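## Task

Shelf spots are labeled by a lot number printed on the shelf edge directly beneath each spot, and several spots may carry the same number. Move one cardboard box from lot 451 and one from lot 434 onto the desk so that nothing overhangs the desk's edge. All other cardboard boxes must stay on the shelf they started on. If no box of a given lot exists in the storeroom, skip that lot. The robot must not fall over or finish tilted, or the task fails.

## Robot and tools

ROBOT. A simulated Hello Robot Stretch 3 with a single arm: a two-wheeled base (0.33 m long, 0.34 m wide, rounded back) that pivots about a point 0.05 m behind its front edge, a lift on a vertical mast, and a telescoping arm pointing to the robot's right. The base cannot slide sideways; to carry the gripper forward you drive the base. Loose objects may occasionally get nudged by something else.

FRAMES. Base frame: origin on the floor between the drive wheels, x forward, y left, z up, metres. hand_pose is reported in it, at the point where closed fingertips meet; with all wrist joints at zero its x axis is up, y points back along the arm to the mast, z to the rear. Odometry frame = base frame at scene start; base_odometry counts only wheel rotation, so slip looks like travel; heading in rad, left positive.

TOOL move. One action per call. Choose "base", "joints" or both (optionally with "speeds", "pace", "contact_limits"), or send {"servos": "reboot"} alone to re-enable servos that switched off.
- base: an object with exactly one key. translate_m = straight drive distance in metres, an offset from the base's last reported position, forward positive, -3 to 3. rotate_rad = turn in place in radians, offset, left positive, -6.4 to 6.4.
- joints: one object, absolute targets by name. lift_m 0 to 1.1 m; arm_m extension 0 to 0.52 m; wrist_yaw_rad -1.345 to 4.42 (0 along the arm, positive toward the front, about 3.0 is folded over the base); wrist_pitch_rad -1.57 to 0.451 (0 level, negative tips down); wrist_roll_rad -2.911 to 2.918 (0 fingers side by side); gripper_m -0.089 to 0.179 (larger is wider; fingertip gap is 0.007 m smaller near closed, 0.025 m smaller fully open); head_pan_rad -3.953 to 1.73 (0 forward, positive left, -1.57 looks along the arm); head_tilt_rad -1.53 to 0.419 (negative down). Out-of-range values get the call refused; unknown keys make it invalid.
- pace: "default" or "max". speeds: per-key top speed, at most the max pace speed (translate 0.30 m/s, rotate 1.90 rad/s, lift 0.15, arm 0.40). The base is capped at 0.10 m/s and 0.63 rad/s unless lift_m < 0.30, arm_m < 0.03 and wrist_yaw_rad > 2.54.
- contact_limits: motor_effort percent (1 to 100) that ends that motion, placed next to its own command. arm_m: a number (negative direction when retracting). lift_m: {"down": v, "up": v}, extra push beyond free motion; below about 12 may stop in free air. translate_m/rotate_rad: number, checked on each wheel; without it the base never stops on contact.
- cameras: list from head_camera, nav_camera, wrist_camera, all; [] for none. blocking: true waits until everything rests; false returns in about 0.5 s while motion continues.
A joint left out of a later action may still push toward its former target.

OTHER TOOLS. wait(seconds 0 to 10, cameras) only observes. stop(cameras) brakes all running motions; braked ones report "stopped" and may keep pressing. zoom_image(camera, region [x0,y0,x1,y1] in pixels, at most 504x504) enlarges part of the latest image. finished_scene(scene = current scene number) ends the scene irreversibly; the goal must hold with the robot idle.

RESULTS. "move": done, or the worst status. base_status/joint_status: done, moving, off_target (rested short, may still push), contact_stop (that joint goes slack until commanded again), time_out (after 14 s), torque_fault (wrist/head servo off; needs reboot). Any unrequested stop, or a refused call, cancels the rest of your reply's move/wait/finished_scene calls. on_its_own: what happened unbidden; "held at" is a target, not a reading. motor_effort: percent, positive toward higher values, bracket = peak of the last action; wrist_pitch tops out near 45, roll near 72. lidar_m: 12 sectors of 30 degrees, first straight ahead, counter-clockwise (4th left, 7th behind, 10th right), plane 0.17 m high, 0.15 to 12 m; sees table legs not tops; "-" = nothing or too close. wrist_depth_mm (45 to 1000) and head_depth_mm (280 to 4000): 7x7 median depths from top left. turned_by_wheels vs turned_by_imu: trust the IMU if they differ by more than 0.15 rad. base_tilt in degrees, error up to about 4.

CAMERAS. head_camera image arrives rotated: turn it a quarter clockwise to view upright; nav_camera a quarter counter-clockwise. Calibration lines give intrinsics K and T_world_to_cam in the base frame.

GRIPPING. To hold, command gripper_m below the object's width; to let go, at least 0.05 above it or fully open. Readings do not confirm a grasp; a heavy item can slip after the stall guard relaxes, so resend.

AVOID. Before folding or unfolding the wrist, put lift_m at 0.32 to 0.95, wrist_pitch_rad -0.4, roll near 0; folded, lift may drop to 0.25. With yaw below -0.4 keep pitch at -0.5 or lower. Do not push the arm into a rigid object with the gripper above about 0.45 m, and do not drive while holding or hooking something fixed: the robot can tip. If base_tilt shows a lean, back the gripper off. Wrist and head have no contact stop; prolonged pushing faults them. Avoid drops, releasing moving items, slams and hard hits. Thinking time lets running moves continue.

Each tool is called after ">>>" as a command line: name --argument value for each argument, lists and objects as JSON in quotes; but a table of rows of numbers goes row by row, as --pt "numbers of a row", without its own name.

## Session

>>> move --joints '{"head_pan_rad": 1.4, "head_tilt_rad": -0.2}' --pace "max" --cameras '["nav_camera"]'

>>> move --joints '{"head_pan_rad": -0.1}' --pace "max" --cameras '["nav_camera", "wrist_camera"]'

>>> move --joints '{"head_pan_rad": -1.6}' --pace "max" --cameras '["nav_camera"]'

>>> move --joints '{"head_pan_rad": -3.2}' --pace "max" --cameras '["nav_camera"]'

Scene clock: 0.97 s.
move: done
base_odometry: x=+0.000 y=+0.000 heading=+0.000
turned_by_wheels: +0.000
turned_by_imu: +0.000
base_tilt: forward=-0.3 right=-1.2
lidar_m: 0.73 0.73 0.86 1.54 2.67 1.26 1.02 1.12 1.82 1.63 1.40 0.83
head_depth_mm: 989 998 1005 1015 1019 1027 1041 / 1213 1179 1189 1195 1208 1215 1234 / 2165 1431 1447 1458 1480 1501 1511 / 2631 2719 2804 2818 2994 2148 1763 / - 2631 2682 2770 2905 2403 1745 / - 2533 2591 2675 2754 2363 1728 / - 2408 2495 2528 2612 2374 1739
base_status: not commanded
joint_positions: lift_m=+0.374 arm_m=+0.001 wrist_yaw_rad=+3.009 wrist_pitch_rad=-0.462 wrist_roll_rad=+0.000 gripper_m=+0.037 head_pan_rad=+1.438 head_tilt_rad=-0.199
joint_status: all done
measured_speeds: all 0
motor_effort: left_wheel=-0.7(0.7) right_wheel=+0.3(1.1) lift_m=+22.9(23.8) arm_m=-4.4(5.1) wrist_yaw_rad=+0.2(1.1) wrist_pitch_rad=+1.9(2.0) wrist_roll_rad=+0.2(0.3) gripper_m=+0.6(0.8) head_pan_rad=-2.9(5.8) head_tilt_rad=-2.2(8.1)
hand_pose: x=+0.0076 y=+0.0712 z=+0.3774 quat_wxyz=(+0.207, +0.697, +0.116, +0.676) (m; base frame)
wrist_depth_mm: - 140 - - - 916 694 / - 152 - - - 965 723 / - 169 973 - - 953 745 / 884 802 210 845 842 820 768 / 726 716 212 707 698 697 698 / 623 615 130 594 126 607 594 / 533 553 303 358 516 529 517
pictures: nav_camera (sideways)
camera_calibration:
nav_camera: T_world_to_cam=[[0.00584287, 0.172383, 0.985013, -1.2392], [0.992703, -0.119643, 0.0150497, 0.0245238], [0.120444, 0.977737, -0.171824, 0.17612], [0, 0, 0, 1]] pos_world=[-0.038317, 0.0443516, 1.25052]

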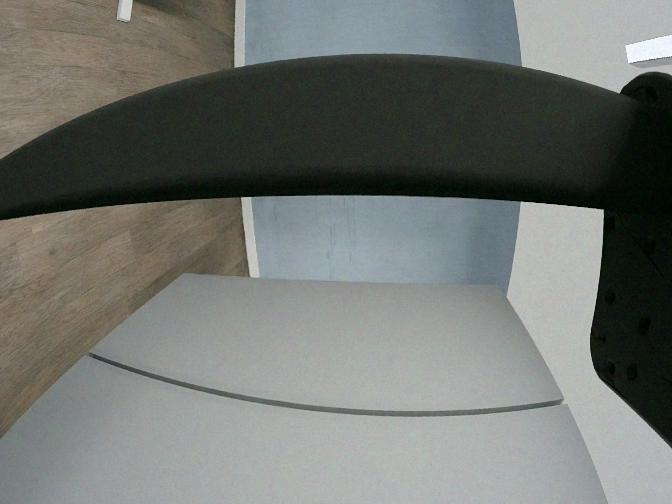

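Scene clock: 1.97 s.
move: done
base_odometry: x=+0.000 y=+0.000 heading=+0.000
turned_by_wheels: +0.000
turned_by_imu: +0.000
base_tilt: forward=-0.3 right=-1.3
lidar_m: 0.73 0.73 0.85 1.54 2.67 1.26 1.01 1.12 1.82 1.63 1.40 0.83
head_depth_mm: 780 810 839 878 904 951 982 / 748 771 797 829 859 894 934 / 709 736 758 788 815 850 875 / 681 702 725 749 774 801 833 / 656 675 704 727 743 765 793 / 626 644 662 682 706 727 752 / 602 619 635 653 675 693 716
base_status: not commanded
joint_positions: lift_m=+0.374 arm_m=+0.001 wrist_yaw_rad=+3.009 wrist_pitch_rad=-0.462 wrist_roll_rad=+0.000 gripper_m=+0.037 head_pan_rad=-0.130 head_tilt_rad=-0.200
joint_status: all done
measured_speeds: all 0
motor_effort: left_wheel=-0.5(1.0) right_wheel=+0.7(1.2) lift_m=+23.7(24.0) arm_m=-6.4(6.5) wrist_yaw_rad=-1.0(2.1) wrist_pitch_rad=+1.9(2.1) wrist_roll_rad=-0.2(0.3) gripper_m=+0.4(0.8) head_pan_rad=+2.3(4.9) head_tilt_rad=-3.1(3.5)
hand_pose: x=+0.0076 y=+0.0712 z=+0.3774 quat_wxyz=(+0.207, +0.697, +0.116, +0.676) (m; base frame)
wrist_depth_mm: - 139 - - - 904 720 / - 152 - - - 966 723 / - 169 967 - - 946 758 / 887 793 209 836 838 840 764 / 730 722 212 701 701 693 695 / 621 620 130 595 127 603 589 / 541 549 300 361 519 531 520
pictures: nav_camera (sideways), wrist_camera
camera_calibration:
nav_camera: T_world_to_cam=[[0.173197, -0.00545955, 0.984872, -1.24003], [-0.116822, -0.993039, 0.0150392, 0.0313057], [0.977934, -0.11766, -0.172629, 0.171936], [0, 0, 0, 1]] pos_world=[0.0502842, 0.0445477, 1.25048]
wrist_camera: T_world_to_cam=[[0.994961, -0.0965531, -0.0270328, 0.0161473], [-0.0806685, -0.610729, -0.78772, 0.373931], [0.0595471, 0.785931, -0.61544, 0.34201], [0, 0, 0, 1]] pos_world=[-0.00626716, -0.0388671, 0.505476]

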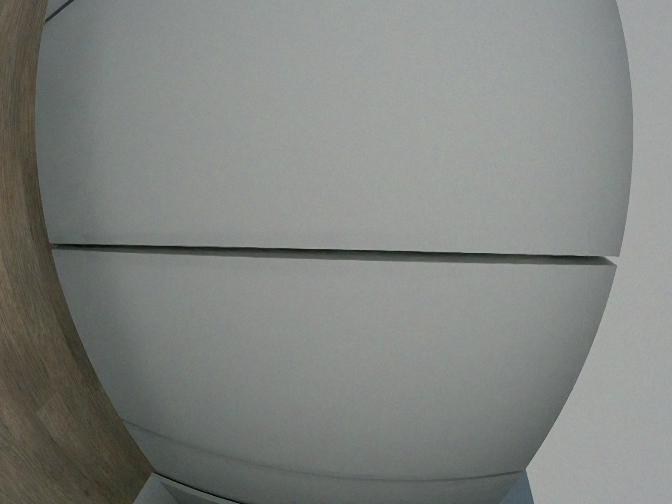

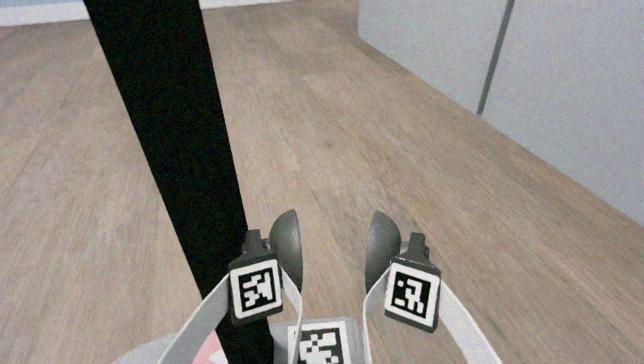

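Scene clock: 4.07 s.
move: done
base_odometry: x=+0.000 y=+0.000 heading=+0.000
turned_by_wheels: +0.000
turned_by_imu: +0.000
base_tilt: forward=-0.4 right=-1.1
lidar_m: 0.73 0.73 0.86 1.54 2.67 1.26 1.01 1.12 1.82 1.63 1.40 0.83
head_depth_mm: 2222 1912 1919 2394 2448 2323 1786 / 2154 2092 2183 2084 2101 2126 1773 / 2061 2088 2190 2227 2284 2283 1765 / 1975 2036 2123 2150 2192 2274 1758 / 1935 1763 1858 1813 1898 1958 1737 / 1853 1809 1939 1885 1958 2021 1698 / 1781 1851 1903 1929 1992 2016 1678
base_status: not commanded
joint_positions: lift_m=+0.374 arm_m=+0.001 wrist_yaw_rad=+3.009 wrist_pitch_rad=-0.462 wrist_roll_rad=+0.000 gripper_m=+0.037 head_pan_rad=-1.608 head_tilt_rad=-0.200
joint_status: all done
measured_speeds: translate_m=+0.000 rotate_rad=+0.000 lift_m=+0.000 arm_m=+0.000 wrist_yaw_rad=+0.000 wrist_pitch_rad=+0.000 wrist_roll_rad=+0.000 head_pan_rad=+0.024 head_tilt_rad=+0.000
motor_effort: left_wheel=-0.1(0.8) right_wheel=+0.8(1.1) lift_m=+23.7(24.2) arm_m=-9.6(10.1) wrist_yaw_rad=-0.6(1.5) wrist_pitch_rad=+1.9(2.0) wrist_roll_rad=-0.1(0.3) gripper_m=+0.3(0.9) head_pan_rad=+3.2(5.5) head_tilt_rad=-2.1(3.2)
hand_pose: x=+0.0076 y=+0.0712 z=+0.3774 quat_wxyz=(+0.207, +0.697, +0.116, +0.676) (m; base frame)
wrist_depth_mm: - 140 - - - 908 700 / - 153 - - - 961 737 / - 169 976 - - 954 749 / 872 792 211 849 834 830 767 / 726 705 212 710 691 701 691 / 617 620 130 591 127 597 599 / 538 545 302 359 521 521 517
pictures: nav_camera (sideways)
camera_calibration:
nav_camera: T_world_to_cam=[[0.0105363, -0.173411, 0.984793, -1.23894], [-0.999583, 0.0246398, 0.0150333, 0.0366982], [-0.0268721, -0.984541, -0.173079, 0.178651], [0, 0, 0, 1]] pos_world=[0.0545375, -0.0398594, 1.25047]

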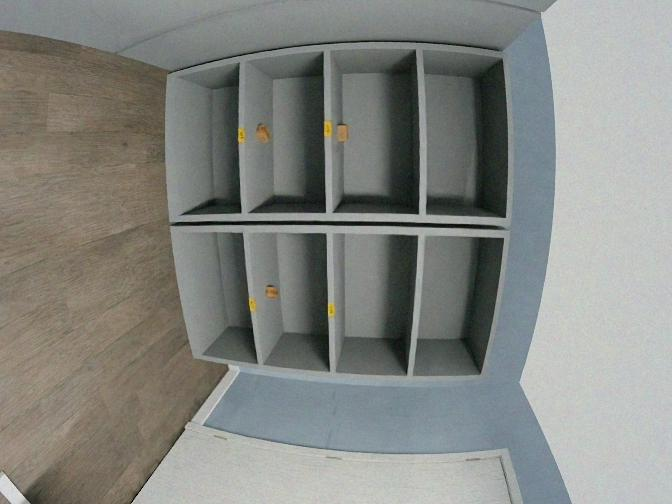

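Scene clock: 6.13 s.
move: done
base_odometry: x=+0.000 y=+0.000 heading=+0.000
turned_by_wheels: +0.000
turned_by_imu: +0.000
base_tilt: forward=-0.3 right=-1.3
lidar_m: 0.73 0.73 0.86 1.54 2.67 1.26 1.01 1.12 1.82 1.63 1.40 0.83
head_depth_mm: 1689 1734 1807 1882 1754 1156 1783 / 1615 1675 1733 1789 1747 1095 1703 / 1558 1602 1666 1715 1738 1085 1568 / 1514 1559 1608 1664 1658 1079 1618 / 1454 1501 1543 1588 1606 1074 1567 / 1404 1435 1485 1526 1553 1064 886 / 1362 1395 1433 1482 1509 1063 878
base_status: not commanded
joint_positions: lift_m=+0.374 arm_m=+0.001 wrist_yaw_rad=+3.009 wrist_pitch_rad=-0.462 wrist_roll_rad=+0.000 gripper_m=+0.037 head_pan_rad=-3.208 head_tilt_rad=-0.200
joint_status: all done
measured_speeds: translate_m=+0.000 rotate_rad=+0.000 lift_m=+0.000 arm_m=+0.000 wrist_yaw_rad=+0.000 wrist_pitch_rad=+0.000 wrist_roll_rad=+0.000 head_pan_rad=+0.024 head_tilt_rad=+0.000
motor_effort: left_wheel=-0.3(0.8) right_wheel=-0.3(1.1) lift_m=+23.8(24.3) arm_m=-12.5(13.2) wrist_yaw_rad=+0.8(1.6) wrist_pitch_rad=+2.0(2.1) wrist_roll_rad=+0.2(0.3) gripper_m=+0.2(1.1) head_pan_rad=+3.4(4.7) head_tilt_rad=-2.1(3.0)
hand_pose: x=+0.0076 y=+0.0712 z=+0.3774 quat_wxyz=(+0.207, +0.697, +0.116, +0.676) (m; base frame)
wrist_depth_mm: - 139 - - - 903 696 / - 152 - - - 973 725 / - 168 970 - - 967 754 / 874 801 210 851 834 835 767 / 716 716 213 701 705 694 691 / 622 613 130 588 127 596 592 / 540 552 302 357 508 525 530
pictures: nav_camera (sideways)
camera_calibration:
nav_camera: T_world_to_cam=[[-0.173647, -0.00546974, 0.984793, -1.23781], [0.0538071, 0.998438, 0.0150333, 0.0302726], [-0.983337, 0.0555993, -0.173082, 0.18449], [0, 0, 0, 1]] pos_world=[-0.0351561, -0.0472533, 1.25047]

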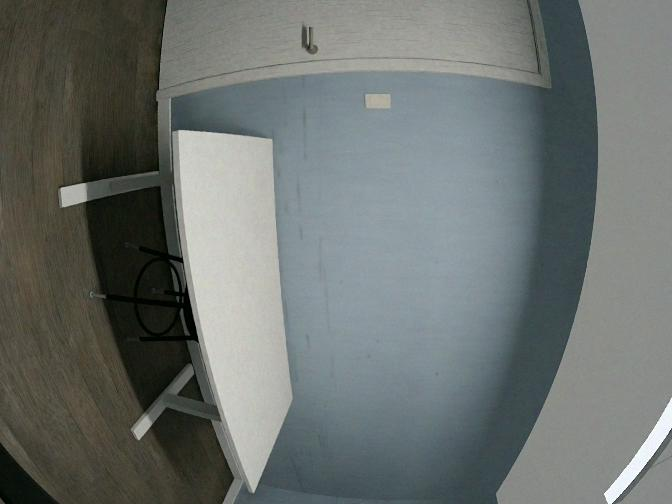

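>>> move --joints '{"head_pan_rad": -1.45, "head_tilt_rad": -0.35}' --pace "max" --cameras '["head_camera", "nav_camera"]'

Scene clock: 14.80 s.
move: done
base_odometry: x=+0.000 y=+0.000 heading=+0.000
turned_by_wheels: +0.000
turned_by_imu: +0.000
base_tilt: forward=-0.2 right=-1.2
lidar_m: 0.73 0.73 0.85 1.53 2.67 1.26 1.01 1.12 1.82 1.64 1.40 0.83
head_depth_mm: 1852 1971 2099 2233 2215 1974 1519 / 1861 1956 2062 2205 2295 1939 1505 / 1760 1928 2042 2160 2300 1907 1495 / 1434 1629 1630 1760 1914 1891 1491 / 1799 1879 1979 2103 2237 1860 1481 / 1770 1844 1969 2108 2230 1858 1478 / 1760 1843 1934 2060 2115 1841 1470
base_status: not commanded
joint_positions: lift_m=+0.374 arm_m=+0.001 wrist_yaw_rad=+3.009 wrist_pitch_rad=-0.462 wrist_roll_rad=+0.000 gripper_m=+0.037 head_pan_rad=-1.441 head_tilt_rad=-0.354
joint_status: all done
measured_speeds: translate_m=+0.000 rotate_rad=+0.000 lift_m=+0.000 arm_m=+0.000 wrist_yaw_rad=+0.000 wrist_pitch_rad=+0.000 wrist_roll_rad=+0.000 head_pan_rad=-0.024 head_tilt_rad=+0.000
motor_effort: left_wheel=-0.6(0.7) right_wheel=+0.3(1.4) lift_m=+24.2(24.9) arm_m=-12.3(13.3) wrist_yaw_rad=-1.0(1.6) wrist_pitch_rad=+1.9(2.0) wrist_roll_rad=+0.1(0.3) gripper_m=+0.9(0.9) head_pan_rad=-2.8(6.0) head_tilt_rad=+2.2(6.2)
hand_pose: x=+0.0076 y=+0.0712 z=+0.3774 quat_wxyz=(+0.207, +0.697, +0.116, +0.676) (m; base frame)
wrist_depth_mm: - 139 - - - 917 705 / - 152 - - - 952 732 / - 169 966 - - 961 744 / 875 791 211 844 830 827 764 / 718 724 213 708 694 693 673 / 619 612 130 590 127 601 593 / 542 546 301 358 508 526 518
pictures: head_camera (sideways), nav_camera (sideways)
camera_calibration:
head_camera: T_world_to_cam=[[-0.0841759, 0.288262, -0.953845, 1.25738], [0.994, 0.0913837, -0.0601025, 0.07181], [0.0698406, -0.953181, -0.294225, 0.338085], [0, 0, 0, 1]] pos_world=[0.0108499, -0.046761, 1.30314]
nav_camera: T_world_to_cam=[[0.0584079, -0.316852, 0.946675, -1.18941], [-0.989504, -0.14393, 0.012877, 0.0394468], [0.132175, -0.937491, -0.321933, 0.371423], [0, 0, 0, 1]] pos_world=[0.0594109, -0.0229834, 1.24505]

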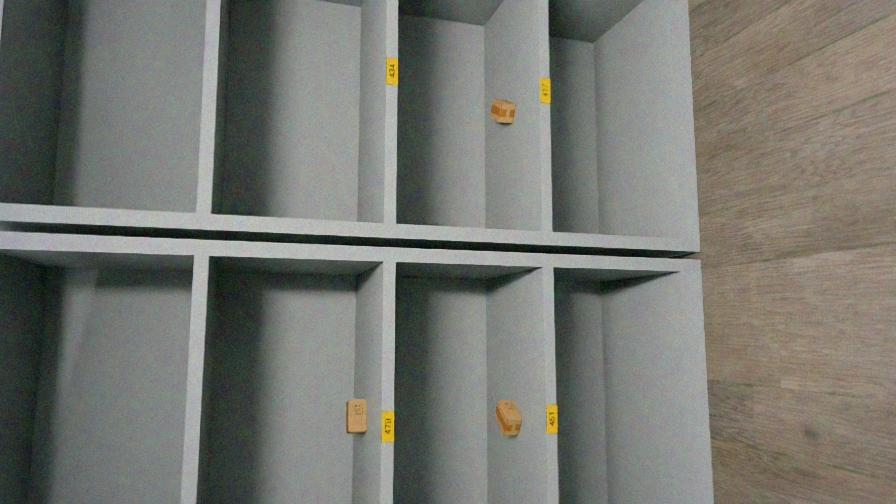

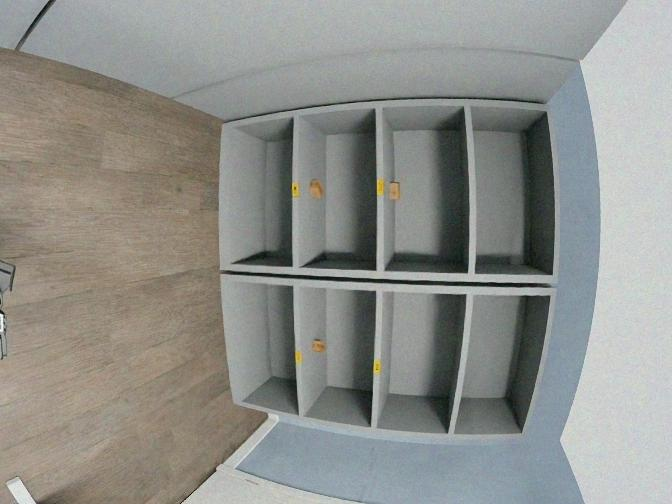

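>>> zoom_image --camera "head_camera" --region '[375, 45, 405, 95]'

>>> zoom_image --camera "head_camera" --region '[530, 70, 560, 110]'

>>> zoom_image --camera "head_camera" --region '[370, 400, 405, 450]'

>>> zoom_image --camera "head_camera" --region '[535, 395, 570, 445]'

Scaled by 10.080 from the camera's 896x504 image, which has a finer 1280x720 frame.

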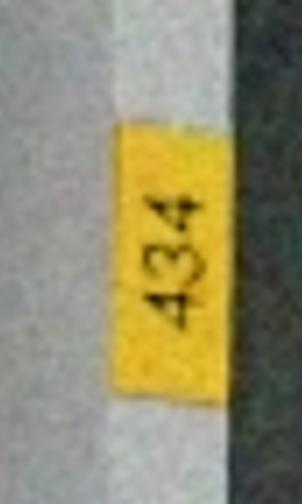

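Scaled by 12.600 from the camera's 896x504 image, which has a finer 1280x720 frame.

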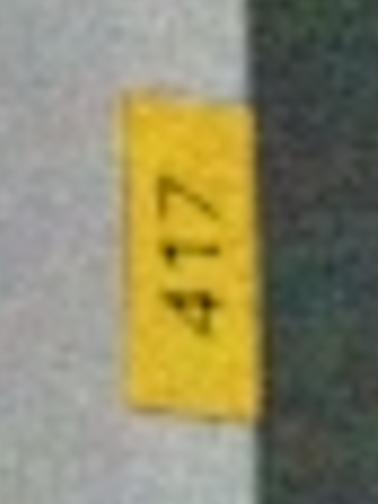

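Scaled by 10.080 from the camera's 896x504 image, which has a finer 1280x720 frame.

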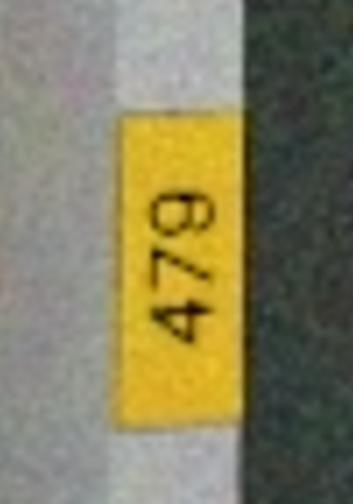

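Scaled by 10.080 from the camera's 896x504 image, which has a finer 1280x720 frame.

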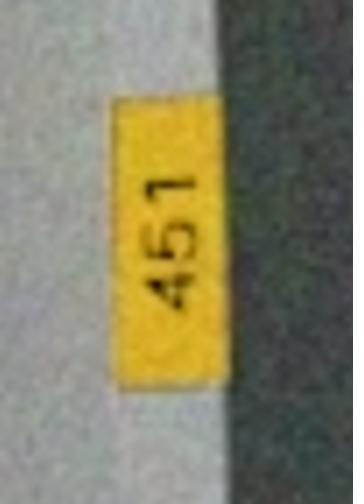

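>>> move --base '{"rotate_rad": -1.127}' --joints '{"lift_m": 0.29, "head_pan_rad": -1.57, "head_tilt_rad": -0.55}' --pace "max" --cameras '[]'

>>> move --base '{"translate_m": 0.993}' --pace "max" --cameras '[]'

>>> move --base '{"rotate_rad": 1.433}' --pace "max" --cameras '[]'

>>> move --joints '{"lift_m": 0.55}' --pace "max" --cameras '["head_camera"]'

Scene clock: 111.27 s.
move: done
base_odometry: x=+0.000 y=+0.000 heading=-1.127
turned_by_wheels: -1.127
turned_by_imu: -1.105
base_tilt: forward=-0.3 right=-1.2
lidar_m: 1.57 0.86 0.73 0.73 0.83 1.37 2.67 1.26 1.02 1.12 1.75 1.63
head_depth_mm: 1257 1359 1492 1259 982 1548 1298 / 1286 1397 1523 1255 1020 1586 1300 / 1318 1424 1568 1241 1374 1506 1278 / 1343 1455 1609 1790 1903 1566 1285 / 1346 1475 1633 1805 1953 1556 1279 / 1378 1515 1677 1864 1968 1546 1273 / 1404 1552 1725 1916 1940 1537 1268
base_status: done
joint_positions: lift_m=+0.290 arm_m=+0.001 wrist_yaw_rad=+3.009 wrist_pitch_rad=-0.463 wrist_roll_rad=+0.000 gripper_m=+0.037 head_pan_rad=-1.574 head_tilt_rad=-0.550
joint_status: all done
measured_speeds: all 0
motor_effort: left_wheel=+6.5(14.3) right_wheel=-9.4(14.0) lift_m=+30.4(31.5) arm_m=-12.5(13.4) wrist_yaw_rad=-1.5(1.6) wrist_pitch_rad=+2.1(2.2) wrist_roll_rad=-0.1(0.3) gripper_m=+0.3(1.0) head_pan_rad=+2.0(4.3) head_tilt_rad=-5.2(8.2)
hand_pose: x=+0.0076 y=+0.0711 z=+0.2927 quat_wxyz=(+0.208, +0.697, +0.117, +0.676) (m; base frame)
wrist_depth_mm: 858 140 767 749 732 695 680 / 938 152 835 824 793 767 733 / 912 170 807 893 847 802 779 / 725 656 210 706 700 688 676 / 593 592 211 569 571 576 574 / 512 508 130 300 127 496 495 / 276 277 266 272 418 433 435
pictures: none
No camera images: "cameras" was empty.

Scene clock: 115.90 s.
move: done
base_odometry: x=+0.427 y=-0.897 heading=-1.127
turned_by_wheels: +0.000
turned_by_imu: +0.001
base_tilt: forward=-0.3 right=-1.3
lidar_m: 0.95 0.60 0.51 0.51 0.58 0.96 3.61 1.64 1.77 1.49 0.78 0.77
head_depth_mm: 1414 1533 1688 1876 1970 1586 1294 / 1445 1580 1720 1923 2018 1571 1298 / 1486 1611 1786 1965 2015 1570 1284 / 1524 1660 1818 2032 1991 1564 1279 / 1577 1721 1897 2094 1974 1549 1269 / 1585 1731 1870 1711 1781 1543 1270 / 1222 1326 1481 1563 1749 1491 1263
base_status: done
joint_positions: lift_m=+0.290 arm_m=+0.001 wrist_yaw_rad=+3.009 wrist_pitch_rad=-0.463 wrist_roll_rad=+0.000 gripper_m=+0.037 head_pan_rad=-1.570 head_tilt_rad=-0.550
joint_status: not commanded
measured_speeds: all 0
motor_effort: left_wheel=+2.5(16.4) right_wheel=+1.8(10.9) lift_m=+24.9(30.4) arm_m=-10.7(13.0) wrist_yaw_rad=+1.4(2.1) wrist_pitch_rad=+2.1(2.3) wrist_roll_rad=+0.2(0.3) gripper_m=+0.3(1.0) head_pan_rad=+3.1(4.3) head_tilt_rad=-4.4(5.3)
hand_pose: x=+0.0076 y=+0.0711 z=+0.2927 quat_wxyz=(+0.208, +0.697, +0.117, +0.676) (m; base frame)
wrist_depth_mm: 607 139 544 536 521 505 486 / 671 152 588 584 559 545 521 / 734 170 646 652 622 596 575 / 729 662 209 683 674 644 636 / 599 593 213 566 572 576 576 / 510 513 130 299 127 495 496 / 276 275 265 271 418 438 429
pictures: none
No camera images: "cameras" was empty.

Scene clock: 117.93 s.
move: done
base_odometry: x=+0.427 y=-0.897 heading=+0.306
turned_by_wheels: +1.433
turned_by_imu: +1.404
base_tilt: forward=-0.2 right=-1.2
lidar_m: 0.51 0.54 0.78 3.63 1.90 1.63 1.77 1.48 0.77 1.11 0.68 0.52
head_depth_mm: 900 981 1032 761 1158 967 1149 / 908 990 1037 796 1187 986 1221 / 912 995 1042 787 1176 980 1217 / 921 1001 889 780 1171 973 1206 / 918 1008 1036 767 1161 1001 1205 / 927 1017 1016 1250 1153 994 1194 / 937 1007 985 1023 1105 994 1178
base_status: done
joint_positions: lift_m=+0.290 arm_m=+0.001 wrist_yaw_rad=+3.009 wrist_pitch_rad=-0.463 wrist_roll_rad=+0.000 gripper_m=+0.037 head_pan_rad=-1.570 head_tilt_rad=-0.550
joint_status: not commanded
measured_speeds: all 0
motor_effort: left_wheel=-6.0(15.0) right_wheel=+7.7(14.7) lift_m=+24.8(25.4) arm_m=-12.4(13.3) wrist_yaw_rad=-0.4(1.7) wrist_pitch_rad=+2.1(2.2) wrist_roll_rad=-0.1(0.3) gripper_m=+0.2(1.0) head_pan_rad=+2.7(4.0) head_tilt_rad=-3.8(5.3)
hand_pose: x=+0.0076 y=+0.0711 z=+0.2927 quat_wxyz=(+0.208, +0.697, +0.117, +0.676) (m; base frame)
wrist_depth_mm: - 139 - - - 982 644 / - 152 - - - 995 652 / 898 169 809 861 860 856 655 / 723 660 210 697 693 693 633 / 598 587 213 560 575 575 573 / 510 514 130 301 127 498 493 / 276 273 266 270 419 434 434
pictures: none
No camera images: "cameras" was empty.

Scene clock: 120.47 s.
move: done
base_odometry: x=+0.427 y=-0.897 heading=+0.306
turned_by_wheels: +0.000
turned_by_imu: +0.000
base_tilt: forward=-0.3 right=-1.2
lidar_m: 0.51 0.54 0.78 3.62 1.90 1.63 1.76 1.48 0.77 1.11 0.68 0.52
head_depth_mm: 901 981 1040 759 1147 968 1149 / 909 990 1040 795 1194 989 1222 / 913 996 1055 789 1189 986 1208 / 921 1000 887 776 1167 977 1206 / 921 1005 1032 771 1155 1003 1201 / 932 1015 1014 1247 1155 996 1190 / 940 1005 980 1035 1102 991 1175
base_status: not commanded
joint_positions: lift_m=+0.550 arm_m=+0.001 wrist_yaw_rad=+3.009 wrist_pitch_rad=-0.463 wrist_roll_rad=+0.000 gripper_m=+0.037 head_pan_rad=-1.570 head_tilt_rad=-0.550
joint_status: all done
measured_speeds: all 0
motor_effort: left_wheel=-5.9(6.2) right_wheel=+7.2(8.5) lift_m=+28.0(33.2) arm_m=-11.3(13.2) wrist_yaw_rad=-0.4(1.5) wrist_pitch_rad=+2.1(2.3) wrist_roll_rad=-0.2(0.3) gripper_m=+0.9(1.0) head_pan_rad=+2.5(3.6) head_tilt_rad=-4.0(4.8)
hand_pose: x=+0.0076 y=+0.0710 z=+0.5527 quat_wxyz=(+0.208, +0.697, +0.117, +0.676) (m; base frame)
wrist_depth_mm: - 139 - - - 969 654 / - 152 - - - - 656 / - 169 - - - - 651 / - - 211 - - - 664 / 971 939 213 938 966 924 665 / 838 842 130 802 127 817 667 / 735 728 293 708 699 714 675
pictures: head_camera (sideways)
camera_calibration:
head_camera: T_world_to_cam=[[-0.0467892, 0.476811, -0.87776, 1.15787], [0.997509, -0.0241305, -0.0662805, 0.0798155], [-0.052784, -0.878674, -0.474494, 0.573426], [0, 0, 0, 1]] pos_world=[0.00482659, -0.046302, 1.29371]

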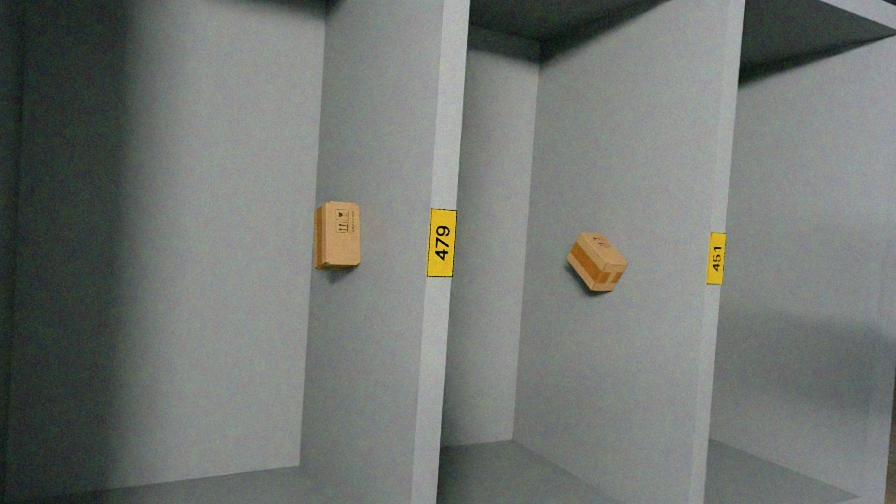

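>>> move --base '{"rotate_rad": -0.045}' --joints '{"wrist_yaw_rad": 0.0, "wrist_pitch_rad": -0.25, "gripper_m": 0.179, "lift_m": 0.6}' --pace "max" --cameras '[]'

>>> move --base '{"translate_m": 0.042}' --cameras '["wrist_camera"]'

Scene clock: 159.20 s.
move: done
base_odometry: x=+0.427 y=-0.897 heading=+0.261
turned_by_wheels: -0.045
turned_by_imu: -0.044
base_tilt: forward=-0.4 right=-1.2
lidar_m: 0.51 0.53 0.74 2.18 2.18 1.63 1.77 1.48 0.77 1.11 0.71 0.52
head_depth_mm: 915 998 1040 806 1105 978 1105 / 913 995 1056 798 1188 989 1218 / 917 997 1049 789 1173 982 1213 / 916 1000 896 778 1166 980 1214 / 916 1003 1029 767 1165 1003 1203 / 917 1003 1013 1225 1146 997 1192 / 922 1003 1000 1128 1141 997 1189
base_status: done
joint_positions: lift_m=+0.600 arm_m=+0.001 wrist_yaw_rad=+0.003 wrist_pitch_rad=-0.270 wrist_roll_rad=+0.000 gripper_m=+0.179 head_pan_rad=-1.570 head_tilt_rad=-0.550
joint_status: all done
measured_speeds: all 0
motor_effort: left_wheel=+6.7(8.8) right_wheel=-8.7(10.0) lift_m=+30.5(34.1) arm_m=-7.9(9.8) wrist_yaw_rad=-4.0(8.1) wrist_pitch_rad=+3.2(5.3) wrist_roll_rad=+0.1(0.3) gripper_m=+0.8(84.4) head_pan_rad=+1.9(2.7) head_tilt_rad=-3.6(4.8)
hand_pose: x=-0.0207 y=-0.3860 z=+0.6471 quat_wxyz=(+0.701, +0.097, -0.700, -0.094) (m; base frame)
wrist_depth_mm: 539 694 - - - 752 548 / 565 691 - - - 750 546 / 563 658 698 639 693 674 542 / 519 503 492 489 482 483 478 / 556 146 - - - 735 484 / 119 141 - - - 926 121 / 118 713 - - - - 107
pictures: none
No camera images: "cameras" was empty.

Scene clock: 160.67 s.
move: done
base_odometry: x=+0.467 y=-0.886 heading=+0.261
turned_by_wheels: +0.000
turned_by_imu: +0.000
base_tilt: forward=-0.2 right=-1.3
lidar_m: 0.47 0.49 0.68 2.00 2.20 1.66 1.81 1.53 0.79 1.12 0.65 0.48
head_depth_mm: 912 991 1051 807 1146 996 1167 / 912 995 1053 794 1189 987 1226 / 919 1000 1056 787 1179 980 1216 / 919 999 891 775 1164 978 1203 / 919 998 1032 765 1160 1004 1198 / 919 1009 1019 1232 1151 998 1189 / 919 991 992 1021 1102 992 1169
base_status: done
joint_positions: lift_m=+0.600 arm_m=+0.001 wrist_yaw_rad=+0.003 wrist_pitch_rad=-0.270 wrist_roll_rad=+0.000 gripper_m=+0.179 head_pan_rad=-1.570 head_tilt_rad=-0.550
joint_status: not commanded
measured_speeds: all 0
motor_effort: left_wheel=+4.2(10.5) right_wheel=+7.3(9.3) lift_m=+30.5(31.2) arm_m=-7.1(8.7) wrist_yaw_rad=-2.6(4.0) wrist_pitch_rad=+3.3(3.4) wrist_roll_rad=+0.2(0.3) gripper_m=+0.3(1.0) head_pan_rad=+1.4(2.1) head_tilt_rad=-3.4(4.6)
hand_pose: x=-0.0208 y=-0.3860 z=+0.6471 quat_wxyz=(+0.701, +0.097, -0.700, -0.095) (m; base frame)
wrist_depth_mm: 508 661 - - - - 615 / 487 661 - - - 828 604 / 487 648 700 640 690 692 584 / 500 505 495 486 488 477 481 / 538 147 - - - 937 514 / 119 140 - - - 135 121 / 119 687 - - - - 108
pictures: wrist_camera
camera_calibration:
wrist_camera: T_world_to_cam=[[-0.998874, -0.0431407, -0.0197583, -0.0179933], [-0.00203216, 0.454914, -0.890533, 0.784343], [0.0474065, -0.88949, -0.454489, 0.117857], [0, 0, 0, 1]] pos_world=[-0.0219663, -0.252752, 0.751693]

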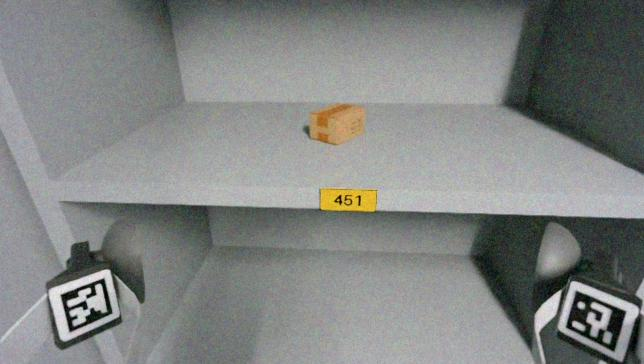

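>>> move --base '{"rotate_rad": 0.357}' --joints '{"wrist_yaw_rad": 0.35}' --cameras '[]'

>>> move --base '{"translate_m": -0.369}' --joints '{"lift_m": 0.53}' --cameras '["wrist_camera"]'

Scene clock: 227.97 s.
move: done
base_odometry: x=+0.467 y=-0.886 heading=+0.618
turned_by_wheels: +0.357
turned_by_imu: +0.351
base_tilt: forward=-0.4 right=-1.2
lidar_m: 0.47 0.58 1.18 2.58 2.00 1.81 1.53 0.79 1.11 0.77 0.51 0.47
head_depth_mm: 883 958 1004 752 1193 932 1195 / 920 996 1033 793 1187 952 1218 / 951 1033 1072 787 1183 990 1214 / 871 983 972 1147 1167 1337 1204 / 708 768 821 897 1039 1121 1216 / 627 687 755 828 930 1031 1167 / 594 634 671 717 770 830 907
base_status: done
joint_positions: lift_m=+0.600 arm_m=+0.001 wrist_yaw_rad=+0.347 wrist_pitch_rad=-0.270 wrist_roll_rad=+0.000 gripper_m=+0.179 head_pan_rad=-1.570 head_tilt_rad=-0.550
joint_status: all done
measured_speeds: all 0
motor_effort: left_wheel=-8.9(12.5) right_wheel=+8.7(13.0) lift_m=+29.6(30.3) arm_m=-5.6(6.3) wrist_yaw_rad=+3.0(5.4) wrist_pitch_rad=+3.2(3.4) wrist_roll_rad=-0.1(0.3) gripper_m=+0.6(1.0) head_pan_rad=+0.7(1.4) head_tilt_rad=-2.9(4.0)
hand_pose: x=+0.0604 y=-0.3717 z=+0.6471 quat_wxyz=(+0.707, +0.215, -0.673, +0.027) (m; base frame)
wrist_depth_mm: 283 322 385 487 528 704 - / 292 336 409 517 571 - - / 302 349 429 545 602 680 623 / 314 368 457 595 555 484 478 / 319 388 485 642 696 454 386 / 119 399 511 711 876 - 117 / 115 435 554 769 - - 108
pictures: none
No camera images: "cameras" was empty.

Scene clock: 232.77 s.
move: done
base_odometry: x=+0.167 y=-1.100 heading=+0.618
turned_by_wheels: +0.000
turned_by_imu: +0.000
base_tilt: forward=-0.5 right=-1.3
lidar_m: 0.82 1.01 2.05 1.75 1.59 1.47 1.16 1.07 0.53 0.99 0.88 0.81
head_depth_mm: 775 837 895 668 1068 901 745 / 803 867 922 663 1112 927 803 / 830 903 959 657 1152 921 1130 / 863 943 988 682 1171 917 1173 / 900 981 1023 717 1161 908 1206 / 935 1030 1016 716 1151 960 1196 / 948 1016 1002 1085 1136 993 1200
base_status: done
joint_positions: lift_m=+0.530 arm_m=+0.001 wrist_yaw_rad=+0.347 wrist_pitch_rad=-0.270 wrist_roll_rad=+0.000 gripper_m=+0.179 head_pan_rad=-1.570 head_tilt_rad=-0.550
joint_status: all done
measured_speeds: all 0
motor_effort: left_wheel=-9.7(13.6) right_wheel=-2.5(11.2) lift_m=+24.6(28.2) arm_m=-5.8(6.4) wrist_yaw_rad=+1.1(3.1) wrist_pitch_rad=+3.2(3.4) wrist_roll_rad=-0.3(0.3) gripper_m=+0.3(1.0) head_pan_rad=+0.1(1.1) head_tilt_rad=-3.1(4.5)
hand_pose: x=+0.0604 y=-0.3717 z=+0.5771 quat_wxyz=(+0.707, +0.215, -0.673, +0.027) (m; base frame)
wrist_depth_mm: 552 622 683 - - - - / 570 659 692 708 536 609 - / 582 696 704 495 463 458 457 / 621 725 - - 373 328 322 / 622 766 877 - - 297 261 / 119 793 918 - - - 118 / 118 800 834 - - - 107
pictures: wrist_camera
camera_calibration:
wrist_camera: T_world_to_cam=[[-0.925664, -0.377831, -0.0197478, -0.0665254], [-0.155412, 0.427302, -0.890651, 0.714786], [0.344954, -0.821375, -0.454258, 0.102162], [0, 0, 0, 1]] pos_world=[0.0142652, -0.246651, 0.68172]

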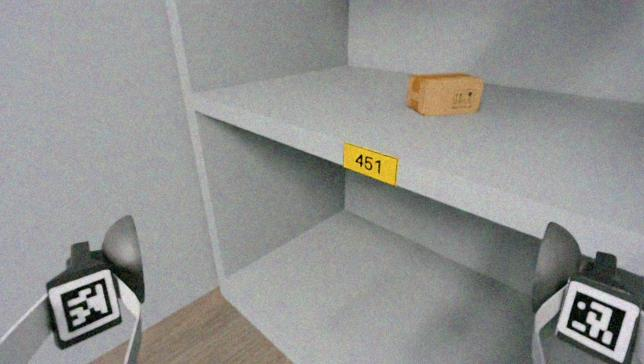

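>>> move --joints '{"arm_m": 0.25}' --speeds '{"arm_m": 0.25}' --cameras '["wrist_camera"]'

Scene clock: 264.93 s.
move: done
base_odometry: x=+0.167 y=-1.100 heading=+0.618
turned_by_wheels: +0.000
turned_by_imu: +0.000
base_tilt: forward=-0.2 right=-1.1
lidar_m: 0.82 1.01 2.05 1.75 1.59 1.47 1.16 1.07 0.53 0.99 0.88 0.81
head_depth_mm: 777 832 898 669 1068 902 744 / 805 868 922 662 1108 928 800 / 830 901 961 656 1146 920 563 / 863 941 987 680 1164 893 588 / 896 983 1028 716 1160 909 1144 / 935 1029 1015 715 1154 936 1196 / 944 1016 992 1083 1143 990 1200
base_status: not commanded
joint_positions: lift_m=+0.530 arm_m=+0.250 wrist_yaw_rad=+0.347 wrist_pitch_rad=-0.270 wrist_roll_rad=+0.000 gripper_m=+0.179 head_pan_rad=-1.570 head_tilt_rad=-0.550
joint_status: all done
measured_speeds: all 0
motor_effort: left_wheel=-9.6(10.1) right_wheel=-2.8(3.4) lift_m=+30.7(31.3) arm_m=+13.1(15.2) wrist_yaw_rad=+1.8(3.5) wrist_pitch_rad=+3.2(3.4) wrist_roll_rad=+0.0(0.3) gripper_m=+0.7(1.1) head_pan_rad=-0.7(1.7) head_tilt_rad=-2.3(3.6)
hand_pose: x=+0.0604 y=-0.6212 z=+0.5771 quat_wxyz=(+0.707, +0.215, -0.673, +0.027) (m; base frame)
wrist_depth_mm: 425 488 586 674 530 461 398 / 455 509 618 693 550 487 411 / 478 469 469 460 299 458 414 / 512 343 327 325 304 320 318 / 545 266 252 250 251 249 248 / 119 142 213 205 203 196 121 / 119 686 198 172 172 170 108
pictures: wrist_camera
camera_calibration:
wrist_camera: T_world_to_cam=[[-0.925656, -0.37785, -0.0197477, -0.160772], [-0.155421, 0.427299, -0.890651, 0.821364], [0.344971, -0.821368, -0.454258, -0.102702], [0, 0, 0, 1]] pos_world=[0.0142672, -0.496072, 0.681721]

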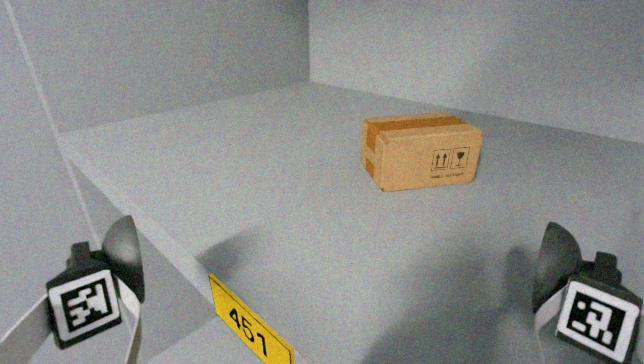

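>>> move --base '{"translate_m": -0.07}' --joints '{"wrist_yaw_rad": 0.56}' --cameras '[]'

>>> move --joints '{"arm_m": 0.43}' --contact_limits '{"arm_m": 35}' --cameras '["wrist_camera"]'

Scene clock: 315.73 s.
move: done
base_odometry: x=+0.109 y=-1.140 heading=+0.618
turned_by_wheels: +0.000
turned_by_imu: +0.000
base_tilt: forward=-0.2 right=-1.2
lidar_m: 0.88 1.09 2.22 2.07 1.52 1.40 1.09 1.04 0.50 0.96 0.95 0.87
head_depth_mm: 753 811 871 669 546 616 690 / 777 842 905 663 1098 928 761 / 812 878 932 656 1125 924 562 / 838 915 966 650 1169 917 592 / 873 954 1002 678 1157 913 1120 / 910 998 1019 712 1153 903 1168 / 949 1041 996 742 1149 962 1191
base_status: done
joint_positions: lift_m=+0.530 arm_m=+0.250 wrist_yaw_rad=+0.557 wrist_pitch_rad=-0.270 wrist_roll_rad=+0.000 gripper_m=+0.179 head_pan_rad=-1.570 head_tilt_rad=-0.550
joint_status: all done
measured_speeds: all 0
motor_effort: left_wheel=-7.3(12.6) right_wheel=-3.6(9.0) lift_m=+28.5(29.8) arm_m=+12.7(13.5) wrist_yaw_rad=+1.4(4.5) wrist_pitch_rad=+3.2(3.4) wrist_roll_rad=+0.0(0.3) gripper_m=+0.6(1.1) head_pan_rad=-2.0(2.6) head_tilt_rad=-2.9(3.6)
hand_pose: x=+0.1057 y=-0.5992 z=+0.5771 quat_wxyz=(+0.700, +0.284, -0.647, +0.101) (m; base frame)
wrist_depth_mm: 505 524 575 676 - 503 416 / 531 552 603 685 619 513 425 / 557 588 468 465 327 420 419 / 578 635 329 324 313 316 320 / 584 667 278 252 251 251 248 / 119 731 711 206 204 196 121 / 118 768 775 178 172 171 108
pictures: none
No camera images: "cameras" was empty.

Scene clock: 318.30 s.
move: done
base_odometry: x=+0.109 y=-1.140 heading=+0.618
turned_by_wheels: +0.000
turned_by_imu: +0.000
base_tilt: forward=-0.3 right=-1.3
lidar_m: 0.88 1.09 2.22 2.07 1.52 1.40 1.09 1.04 0.50 0.96 0.95 0.87
head_depth_mm: 754 814 872 670 545 615 687 / 781 843 903 659 1097 923 762 / 811 880 937 655 1130 724 578 / 840 913 963 650 1172 764 1120 / 874 954 1004 676 1158 859 1170 / 909 998 1013 707 1153 905 1202 / 952 1040 999 746 1152 955 1191
base_status: not commanded
joint_positions: lift_m=+0.530 arm_m=+0.430 wrist_yaw_rad=+0.557 wrist_pitch_rad=-0.270 wrist_roll_rad=+0.000 gripper_m=+0.179 head_pan_rad=-1.570 head_tilt_rad=-0.550
joint_status: all done
measured_speeds: all 0
motor_effort: left_wheel=-7.2(8.0) right_wheel=-3.2(4.2) lift_m=+27.8(29.5) arm_m=+13.0(15.3) wrist_yaw_rad=+2.6(4.1) wrist_pitch_rad=+3.3(3.4) wrist_roll_rad=+0.0(0.3) gripper_m=+0.6(1.0) head_pan_rad=-2.6(3.1) head_tilt_rad=-1.9(3.4)
contact_limits: arm_m 35 (drawing in: default 31, maximum 55; extending or still: default 40, maximum 69)
hand_pose: x=+0.1057 y=-0.7792 z=+0.5771 quat_wxyz=(+0.700, +0.284, -0.647, +0.101) (m; base frame)
wrist_depth_mm: 402 448 510 559 426 336 280 / 417 470 540 596 452 351 283 / 429 466 463 460 425 365 298 / 330 328 330 213 321 322 301 / 255 242 251 171 171 248 247 / 119 192 198 181 184 195 121 / 119 168 172 173 171 170 108
pictures: wrist_camera
camera_calibration:
wrist_camera: T_world_to_cam=[[-0.826735, -0.562244, -0.0197477, -0.332688], [-0.240957, 0.38559, -0.890651, 0.872469], [0.508378, -0.731575, -0.454258, -0.195428], [0, 0, 0, 1]] pos_world=[0.034534, -0.666437, 0.681721]

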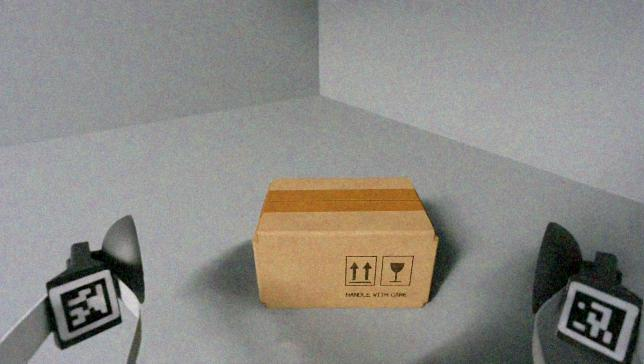

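>>> move --joints '{"arm_m": 0.470}' --contact_limits '{"arm_m": 40}' --cameras '["wrist_camera"]'

Scene clock: 349.37 s.
move: done
base_odometry: x=+0.109 y=-1.140 heading=+0.618
turned_by_wheels: +0.000
turned_by_imu: +0.000
base_tilt: forward=-0.3 right=-1.0
lidar_m: 0.88 1.09 2.22 2.07 1.52 1.40 1.09 1.04 0.50 0.96 0.95 0.87
head_depth_mm: 754 811 868 669 545 616 689 / 779 846 909 661 1099 929 759 / 810 875 931 657 1134 734 591 / 839 915 970 647 1173 837 1127 / 873 954 999 676 1167 886 1170 / 914 1001 1015 709 1154 920 1193 / 951 1044 997 745 1141 961 1186
base_status: not commanded
joint_positions: lift_m=+0.530 arm_m=+0.470 wrist_yaw_rad=+0.557 wrist_pitch_rad=-0.270 wrist_roll_rad=+0.000 gripper_m=+0.179 head_pan_rad=-1.570 head_tilt_rad=-0.550
joint_status: all done
measured_speeds: all 0
motor_effort: left_wheel=-7.1(7.6) right_wheel=-3.8(4.2) lift_m=+26.3(27.6) arm_m=+13.6(15.5) wrist_yaw_rad=+2.1(3.6) wrist_pitch_rad=+3.2(3.3) wrist_roll_rad=-0.1(0.3) gripper_m=+0.1(0.9) head_pan_rad=-3.6(3.7) head_tilt_rad=-2.7(3.1)
contact_limits: arm_m 40 (drawing in: default 31, maximum 55; extending or still: default 40, maximum 69)
hand_pose: x=+0.1057 y=-0.8192 z=+0.5771 quat_wxyz=(+0.700, +0.284, -0.647, +0.101) (m; base frame)
wrist_depth_mm: 392 433 498 513 382 297 246 / 405 457 517 535 401 311 257 / 418 462 466 460 404 327 266 / 332 330 326 325 322 309 275 / 255 241 165 164 239 248 247 / 119 142 139 138 195 196 121 / 119 168 150 150 166 170 108
pictures: wrist_camera
camera_calibration:
wrist_camera: T_world_to_cam=[[-0.826731, -0.562251, -0.0197476, -0.355181], [-0.24096, 0.385588, -0.890652, 0.887891], [0.508384, -0.731571, -0.454257, -0.224688], [0, 0, 0, 1]] pos_world=[0.0345347, -0.706436, 0.681721]

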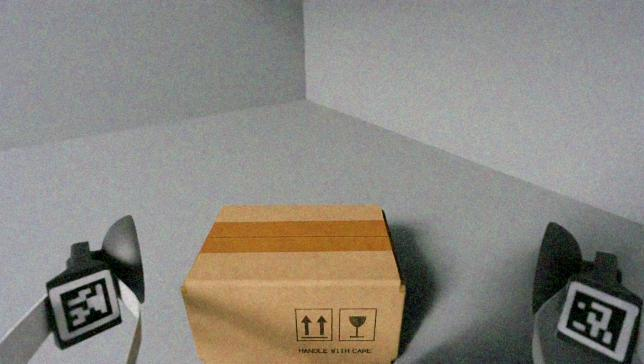

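>>> move --base '{"translate_m": 0.015}' --joints '{"arm_m": 0.461}' --cameras '[]'

>>> move --joints '{"gripper_m": 0.01}' --cameras '["wrist_camera"]'

Scene clock: 370.27 s.
move: done
base_odometry: x=+0.122 y=-1.131 heading=+0.618
turned_by_wheels: +0.000
turned_by_imu: +0.000
base_tilt: forward=-0.2 right=-1.3
lidar_m: 0.87 1.08 2.18 1.74 1.54 1.42 1.11 1.05 0.51 0.97 0.94 0.86
head_depth_mm: 756 817 878 672 552 641 703 / 787 844 918 662 1100 926 780 / 815 884 939 653 1127 735 591 / 847 918 969 649 1171 835 1148 / 876 958 1014 678 1162 881 1169 / 918 1004 1017 711 1157 931 1190 / 958 1044 1000 746 1141 986 1189
base_status: done
joint_positions: lift_m=+0.530 arm_m=+0.461 wrist_yaw_rad=+0.557 wrist_pitch_rad=-0.270 wrist_roll_rad=+0.000 gripper_m=+0.179 head_pan_rad=-1.570 head_tilt_rad=-0.550
joint_status: all done
measured_speeds: all 0
motor_effort: left_wheel=+3.6(7.0) right_wheel=+7.2(10.7) lift_m=+25.0(25.5) arm_m=-11.7(14.0) wrist_yaw_rad=+1.5(3.4) wrist_pitch_rad=+3.2(3.4) wrist_roll_rad=-0.1(0.3) gripper_m=+0.6(1.1) head_pan_rad=-2.8(3.6) head_tilt_rad=-1.2(2.7)
hand_pose: x=+0.1057 y=-0.8102 z=+0.5771 quat_wxyz=(+0.700, +0.284, -0.647, +0.101) (m; base frame)
wrist_depth_mm: 383 425 483 525 402 312 261 / 397 447 514 555 419 327 268 / 411 444 464 461 420 337 277 / 332 330 328 324 322 318 285 / 255 242 241 164 179 248 246 / 119 191 145 139 138 195 121 / 118 167 163 148 150 170 108
pictures: none
No camera images: "cameras" was empty.

Scene clock: 372.50 s.
move: done
base_odometry: x=+0.122 y=-1.131 heading=+0.618
turned_by_wheels: +0.000
turned_by_imu: +0.000
base_tilt: forward=-0.3 right=-1.4
lidar_m: 0.87 1.08 2.18 1.75 1.54 1.42 1.11 1.05 0.51 0.97 0.94 0.86
head_depth_mm: 759 818 877 669 556 641 700 / 785 848 914 663 1098 925 781 / 813 886 938 657 1129 733 589 / 847 918 968 646 1172 834 1144 / 881 962 1005 681 1161 888 1178 / 918 1005 1017 709 1151 936 1197 / 959 1043 999 746 1139 987 1193
base_status: not commanded
joint_positions: lift_m=+0.530 arm_m=+0.461 wrist_yaw_rad=+0.557 wrist_pitch_rad=-0.265 wrist_roll_rad=+0.000 gripper_m=+0.011 head_pan_rad=-1.570 head_tilt_rad=-0.550
joint_status: all done
measured_speeds: all 0
motor_effort: left_wheel=+3.1(3.6) right_wheel=+6.7(7.8) lift_m=+24.5(25.2) arm_m=-7.1(12.0) wrist_yaw_rad=+1.5(3.0) wrist_pitch_rad=+2.4(3.3) wrist_roll_rad=-0.1(0.4) gripper_m=-28.8(99.0) head_pan_rad=-2.6(3.7) head_tilt_rad=-1.5(2.7)
hand_pose: x=+0.1060 y=-0.8105 z=+0.5783 quat_wxyz=(+0.700, +0.283, -0.648, +0.103) (m; base frame)
wrist_depth_mm: 384 424 485 529 401 316 260 / 399 444 516 556 417 324 268 / 416 444 479 470 426 340 277 / 338 333 331 330 328 325 285 / 257 258 160 166 158 252 250 / 209 201 133 141 139 190 204 / 181 165 153 150 150 121 172
pictures: wrist_camera
camera_calibration:
wrist_camera: T_world_to_cam=[[-0.826552, -0.562513, -0.0197891, -0.350251], [-0.238495, 0.381856, -0.89292, 0.883727], [0.509835, -0.733325, -0.44978, -0.222126], [0, 0, 0, 1]] pos_world=[0.0345116, -0.697368, 0.682258]

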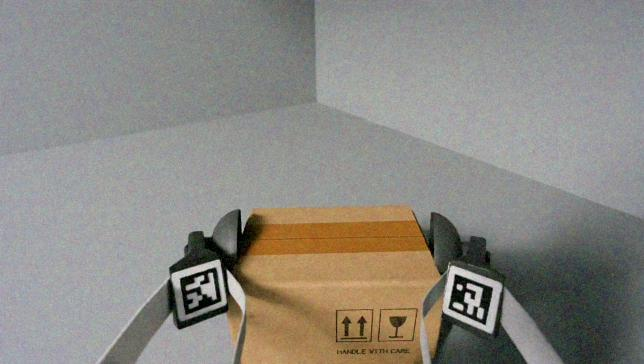

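>>> move --joints '{"lift_m": 0.586}' --speeds '{"lift_m": 0.07}' --cameras '[]'

>>> move --joints '{"arm_m": 0.0}' --speeds '{"arm_m": 0.25}' --cameras '["wrist_camera"]'

>>> move --joints '{"wrist_yaw_rad": 2.65, "lift_m": 0.5}' --speeds '{"wrist_yaw_rad": 1.2, "lift_m": 0.12}' --cameras '[]'

>>> move --joints '{"lift_m": 0.285}' --base '{"rotate_rad": -1.97}' --pace "max" --cameras '["nav_camera"]'

Scene clock: 406.73 s.
move: done
base_odometry: x=+0.122 y=-1.131 heading=+0.618
turned_by_wheels: +0.000
turned_by_imu: +0.000
base_tilt: forward=-0.4 right=-1.3
lidar_m: 0.87 1.08 2.18 1.74 1.53 1.41 1.11 1.04 0.51 0.97 0.94 0.86
head_depth_mm: 757 814 877 669 554 642 701 / 784 850 913 663 1106 929 742 / 814 885 940 657 761 658 780 / 846 923 973 647 819 863 1146 / 876 959 1010 678 1001 910 1173 / 917 1005 1015 710 1152 936 1197 / 957 1042 994 746 1144 987 1186
base_status: not commanded
joint_positions: lift_m=+0.586 arm_m=+0.461 wrist_yaw_rad=+0.557 wrist_pitch_rad=-0.273 wrist_roll_rad=+0.000 gripper_m=+0.014 head_pan_rad=-1.570 head_tilt_rad=-0.550
joint_status: all done
measured_speeds: all 0
motor_effort: left_wheel=+2.8(3.5) right_wheel=+6.8(7.5) lift_m=+30.8(34.4) arm_m=+2.7(2.7) wrist_yaw_rad=+2.5(3.1) wrist_pitch_rad=+3.8(3.9) wrist_roll_rad=-0.1(0.3) gripper_m=-12.3(13.1) head_pan_rad=-3.0(4.0) head_tilt_rad=-1.6(2.3)
hand_pose: x=+0.1056 y=-0.8099 z=+0.6324 quat_wxyz=(+0.700, +0.285, -0.647, +0.100) (m; base frame)
wrist_depth_mm: 380 429 483 532 401 313 261 / 399 447 513 553 416 327 267 / 417 470 541 584 444 336 278 / 432 455 446 443 421 352 285 / 350 348 158 167 158 341 298 / 286 283 132 141 139 260 276 / 247 223 147 150 153 122 235
pictures: none
No camera images: "cameras" was empty.

Scene clock: 410.63 s.
move: done
base_odometry: x=+0.122 y=-1.131 heading=+0.618
turned_by_wheels: +0.000
turned_by_imu: +0.000
base_tilt: forward=-0.4 right=-1.2
lidar_m: 0.87 1.07 2.18 1.75 1.54 1.42 1.11 1.05 0.51 0.97 0.94 0.86
head_depth_mm: 759 819 877 671 553 642 703 / 787 848 914 665 1095 923 785 / 815 885 939 656 1134 920 820 / 845 918 967 648 1167 921 1148 / 879 958 1011 677 1157 908 1172 / 915 1001 1014 709 1153 938 1195 / 962 1043 1002 746 1145 986 1187
base_status: not commanded
joint_positions: lift_m=+0.586 arm_m=+0.001 wrist_yaw_rad=+0.557 wrist_pitch_rad=-0.274 wrist_roll_rad=+0.000 gripper_m=+0.014 head_pan_rad=-1.570 head_tilt_rad=-0.550
joint_status: all done
measured_speeds: all 0
motor_effort: left_wheel=+3.0(3.9) right_wheel=+7.0(7.6) lift_m=+31.4(32.1) arm_m=-12.1(15.5) wrist_yaw_rad=+2.1(3.4) wrist_pitch_rad=+4.0(4.1) wrist_roll_rad=-0.1(0.3) gripper_m=-12.9(13.2) head_pan_rad=-2.8(3.6) head_tilt_rad=-1.6(2.4)
hand_pose: x=+0.1056 y=-0.3494 z=+0.6322 quat_wxyz=(+0.700, +0.286, -0.647, +0.100) (m; base frame)
wrist_depth_mm: 568 633 696 732 - - - / 591 663 738 - 854 - - / 621 699 792 663 633 635 576 / 647 741 859 - 474 440 446 / 691 766 158 167 158 358 344 / 738 769 132 141 139 125 291 / 732 832 147 150 150 117 -
pictures: wrist_camera
camera_calibration:
wrist_camera: T_world_to_cam=[[-0.826617, -0.562404, -0.0201427, -0.0898806], [-0.242678, 0.388523, -0.888908, 0.75589], [0.507751, -0.729899, -0.457642, 0.14685], [0, 0, 0, 1]] pos_world=[0.0345771, -0.237043, 0.737311]

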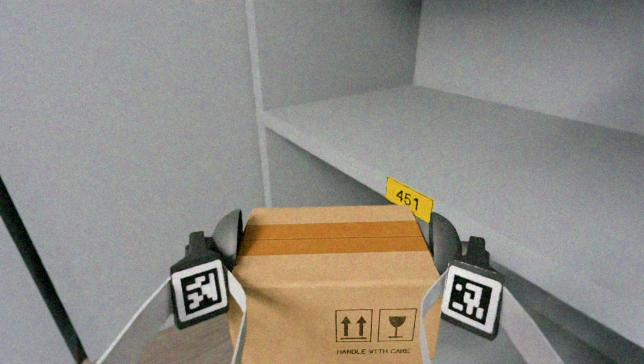

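Scene clock: 413.10 s.
move: done
base_odometry: x=+0.122 y=-1.131 heading=+0.618
turned_by_wheels: +0.000
turned_by_imu: +0.000
base_tilt: forward=-0.3 right=-1.3
lidar_m: 0.86 1.07 2.18 1.74 1.54 1.42 1.11 1.05 0.51 0.97 0.94 0.86
head_depth_mm: 760 820 875 669 554 642 700 / 786 852 916 664 1098 923 780 / 813 879 942 655 1129 924 821 / 844 918 973 648 1166 917 1149 / 881 962 1014 680 1163 912 1181 / 917 998 1019 712 1156 935 1192 / 952 1042 1000 747 1147 991 1193
base_status: not commanded
joint_positions: lift_m=+0.500 arm_m=+0.001 wrist_yaw_rad=+2.647 wrist_pitch_rad=-0.274 wrist_roll_rad=+0.000 gripper_m=+0.014 head_pan_rad=-1.570 head_tilt_rad=-0.550
joint_status: all done
measured_speeds: all 0
motor_effort: left_wheel=+3.0(3.7) right_wheel=+6.9(7.5) lift_m=+23.9(28.9) arm_m=-8.9(12.8) wrist_yaw_rad=+2.1(4.8) wrist_pitch_rad=+4.0(4.1) wrist_roll_rad=+0.0(0.4) gripper_m=-12.4(13.1) head_pan_rad=-3.0(3.5) head_tilt_rad=-1.1(2.3)
hand_pose: x=+0.0927 y=+0.0658 z=+0.5462 quat_wxyz=(+0.265, +0.703, -0.078, +0.656) (m; base frame)
wrist_depth_mm: - - - - - - 973 / - - - - - - 985 / - - - - - - 983 / - - - - - - - / - - 158 167 161 - - / 938 900 133 141 139 848 916 / 192 737 147 151 150 122 792
pictures: none
No camera images: "cameras" was empty.

Scene clock: 416.30 s.
move: done
base_odometry: x=+0.122 y=-1.131 heading=-1.352
turned_by_wheels: -1.970
turned_by_imu: -1.935
base_tilt: forward=-0.4 right=-1.1
lidar_m: 0.51 0.99 0.89 0.86 0.89 1.22 3.76 1.47 1.47 1.41 1.11 0.52
head_depth_mm: 1185 1284 1393 1573 1793 1596 1314 / 1179 1284 1420 1581 1768 1579 1298 / 1180 1283 1415 1586 1765 1577 1287 / 1176 1276 1418 1571 1782 1565 1276 / 1177 1286 1409 1574 1783 1547 1276 / 1191 1294 1421 1585 1757 1548 1261 / 1196 1292 1433 1596 1769 1534 1263
base_status: done
joint_positions: lift_m=+0.285 arm_m=+0.001 wrist_yaw_rad=+2.647 wrist_pitch_rad=-0.275 wrist_roll_rad=+0.000 gripper_m=+0.014 head_pan_rad=-1.570 head_tilt_rad=-0.550
joint_status: all done
measured_speeds: all 0
motor_effort: left_wheel=+6.4(14.6) right_wheel=-7.9(14.5) lift_m=+30.8(31.5) arm_m=-13.0(13.5) wrist_yaw_rad=+1.0(3.6) wrist_pitch_rad=+4.0(4.2) wrist_roll_rad=-0.2(0.4) gripper_m=-12.7(13.2) head_pan_rad=-2.6(3.5) head_tilt_rad=-0.9(2.4)
hand_pose: x=+0.0927 y=+0.0658 z=+0.3311 quat_wxyz=(+0.266, +0.703, -0.077, +0.656) (m; base frame)
wrist_depth_mm: 708 774 854 935 - - - / 741 821 915 - - - - / 784 873 961 - - - - / 844 903 980 985 880 - - / 773 767 158 166 158 - - / 616 600 133 140 139 126 - / 191 496 147 150 150 122 480
pictures: nav_camera (sideways)
camera_calibration:
nav_camera: T_world_to_cam=[[0.0174248, -0.499997, 0.865852, -1.08371], [-0.99979, -0.0180534, 0.00969505, 0.043655], [0.010784, -0.865839, -0.500207, 0.604152], [0, 0, 0, 1]] pos_world=[0.0560139, -0.0179638, 1.24011]

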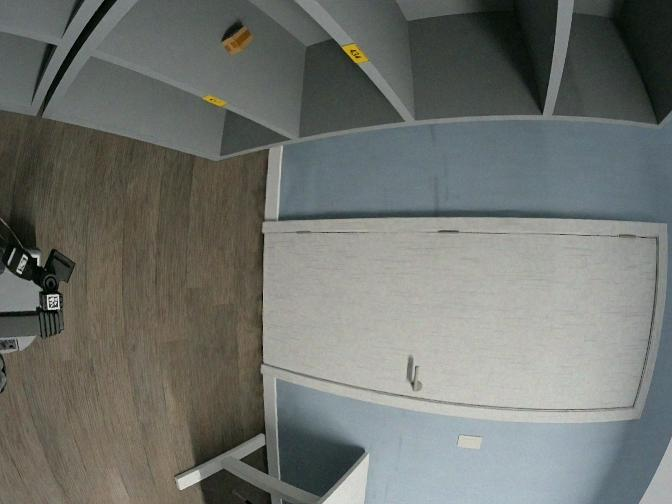

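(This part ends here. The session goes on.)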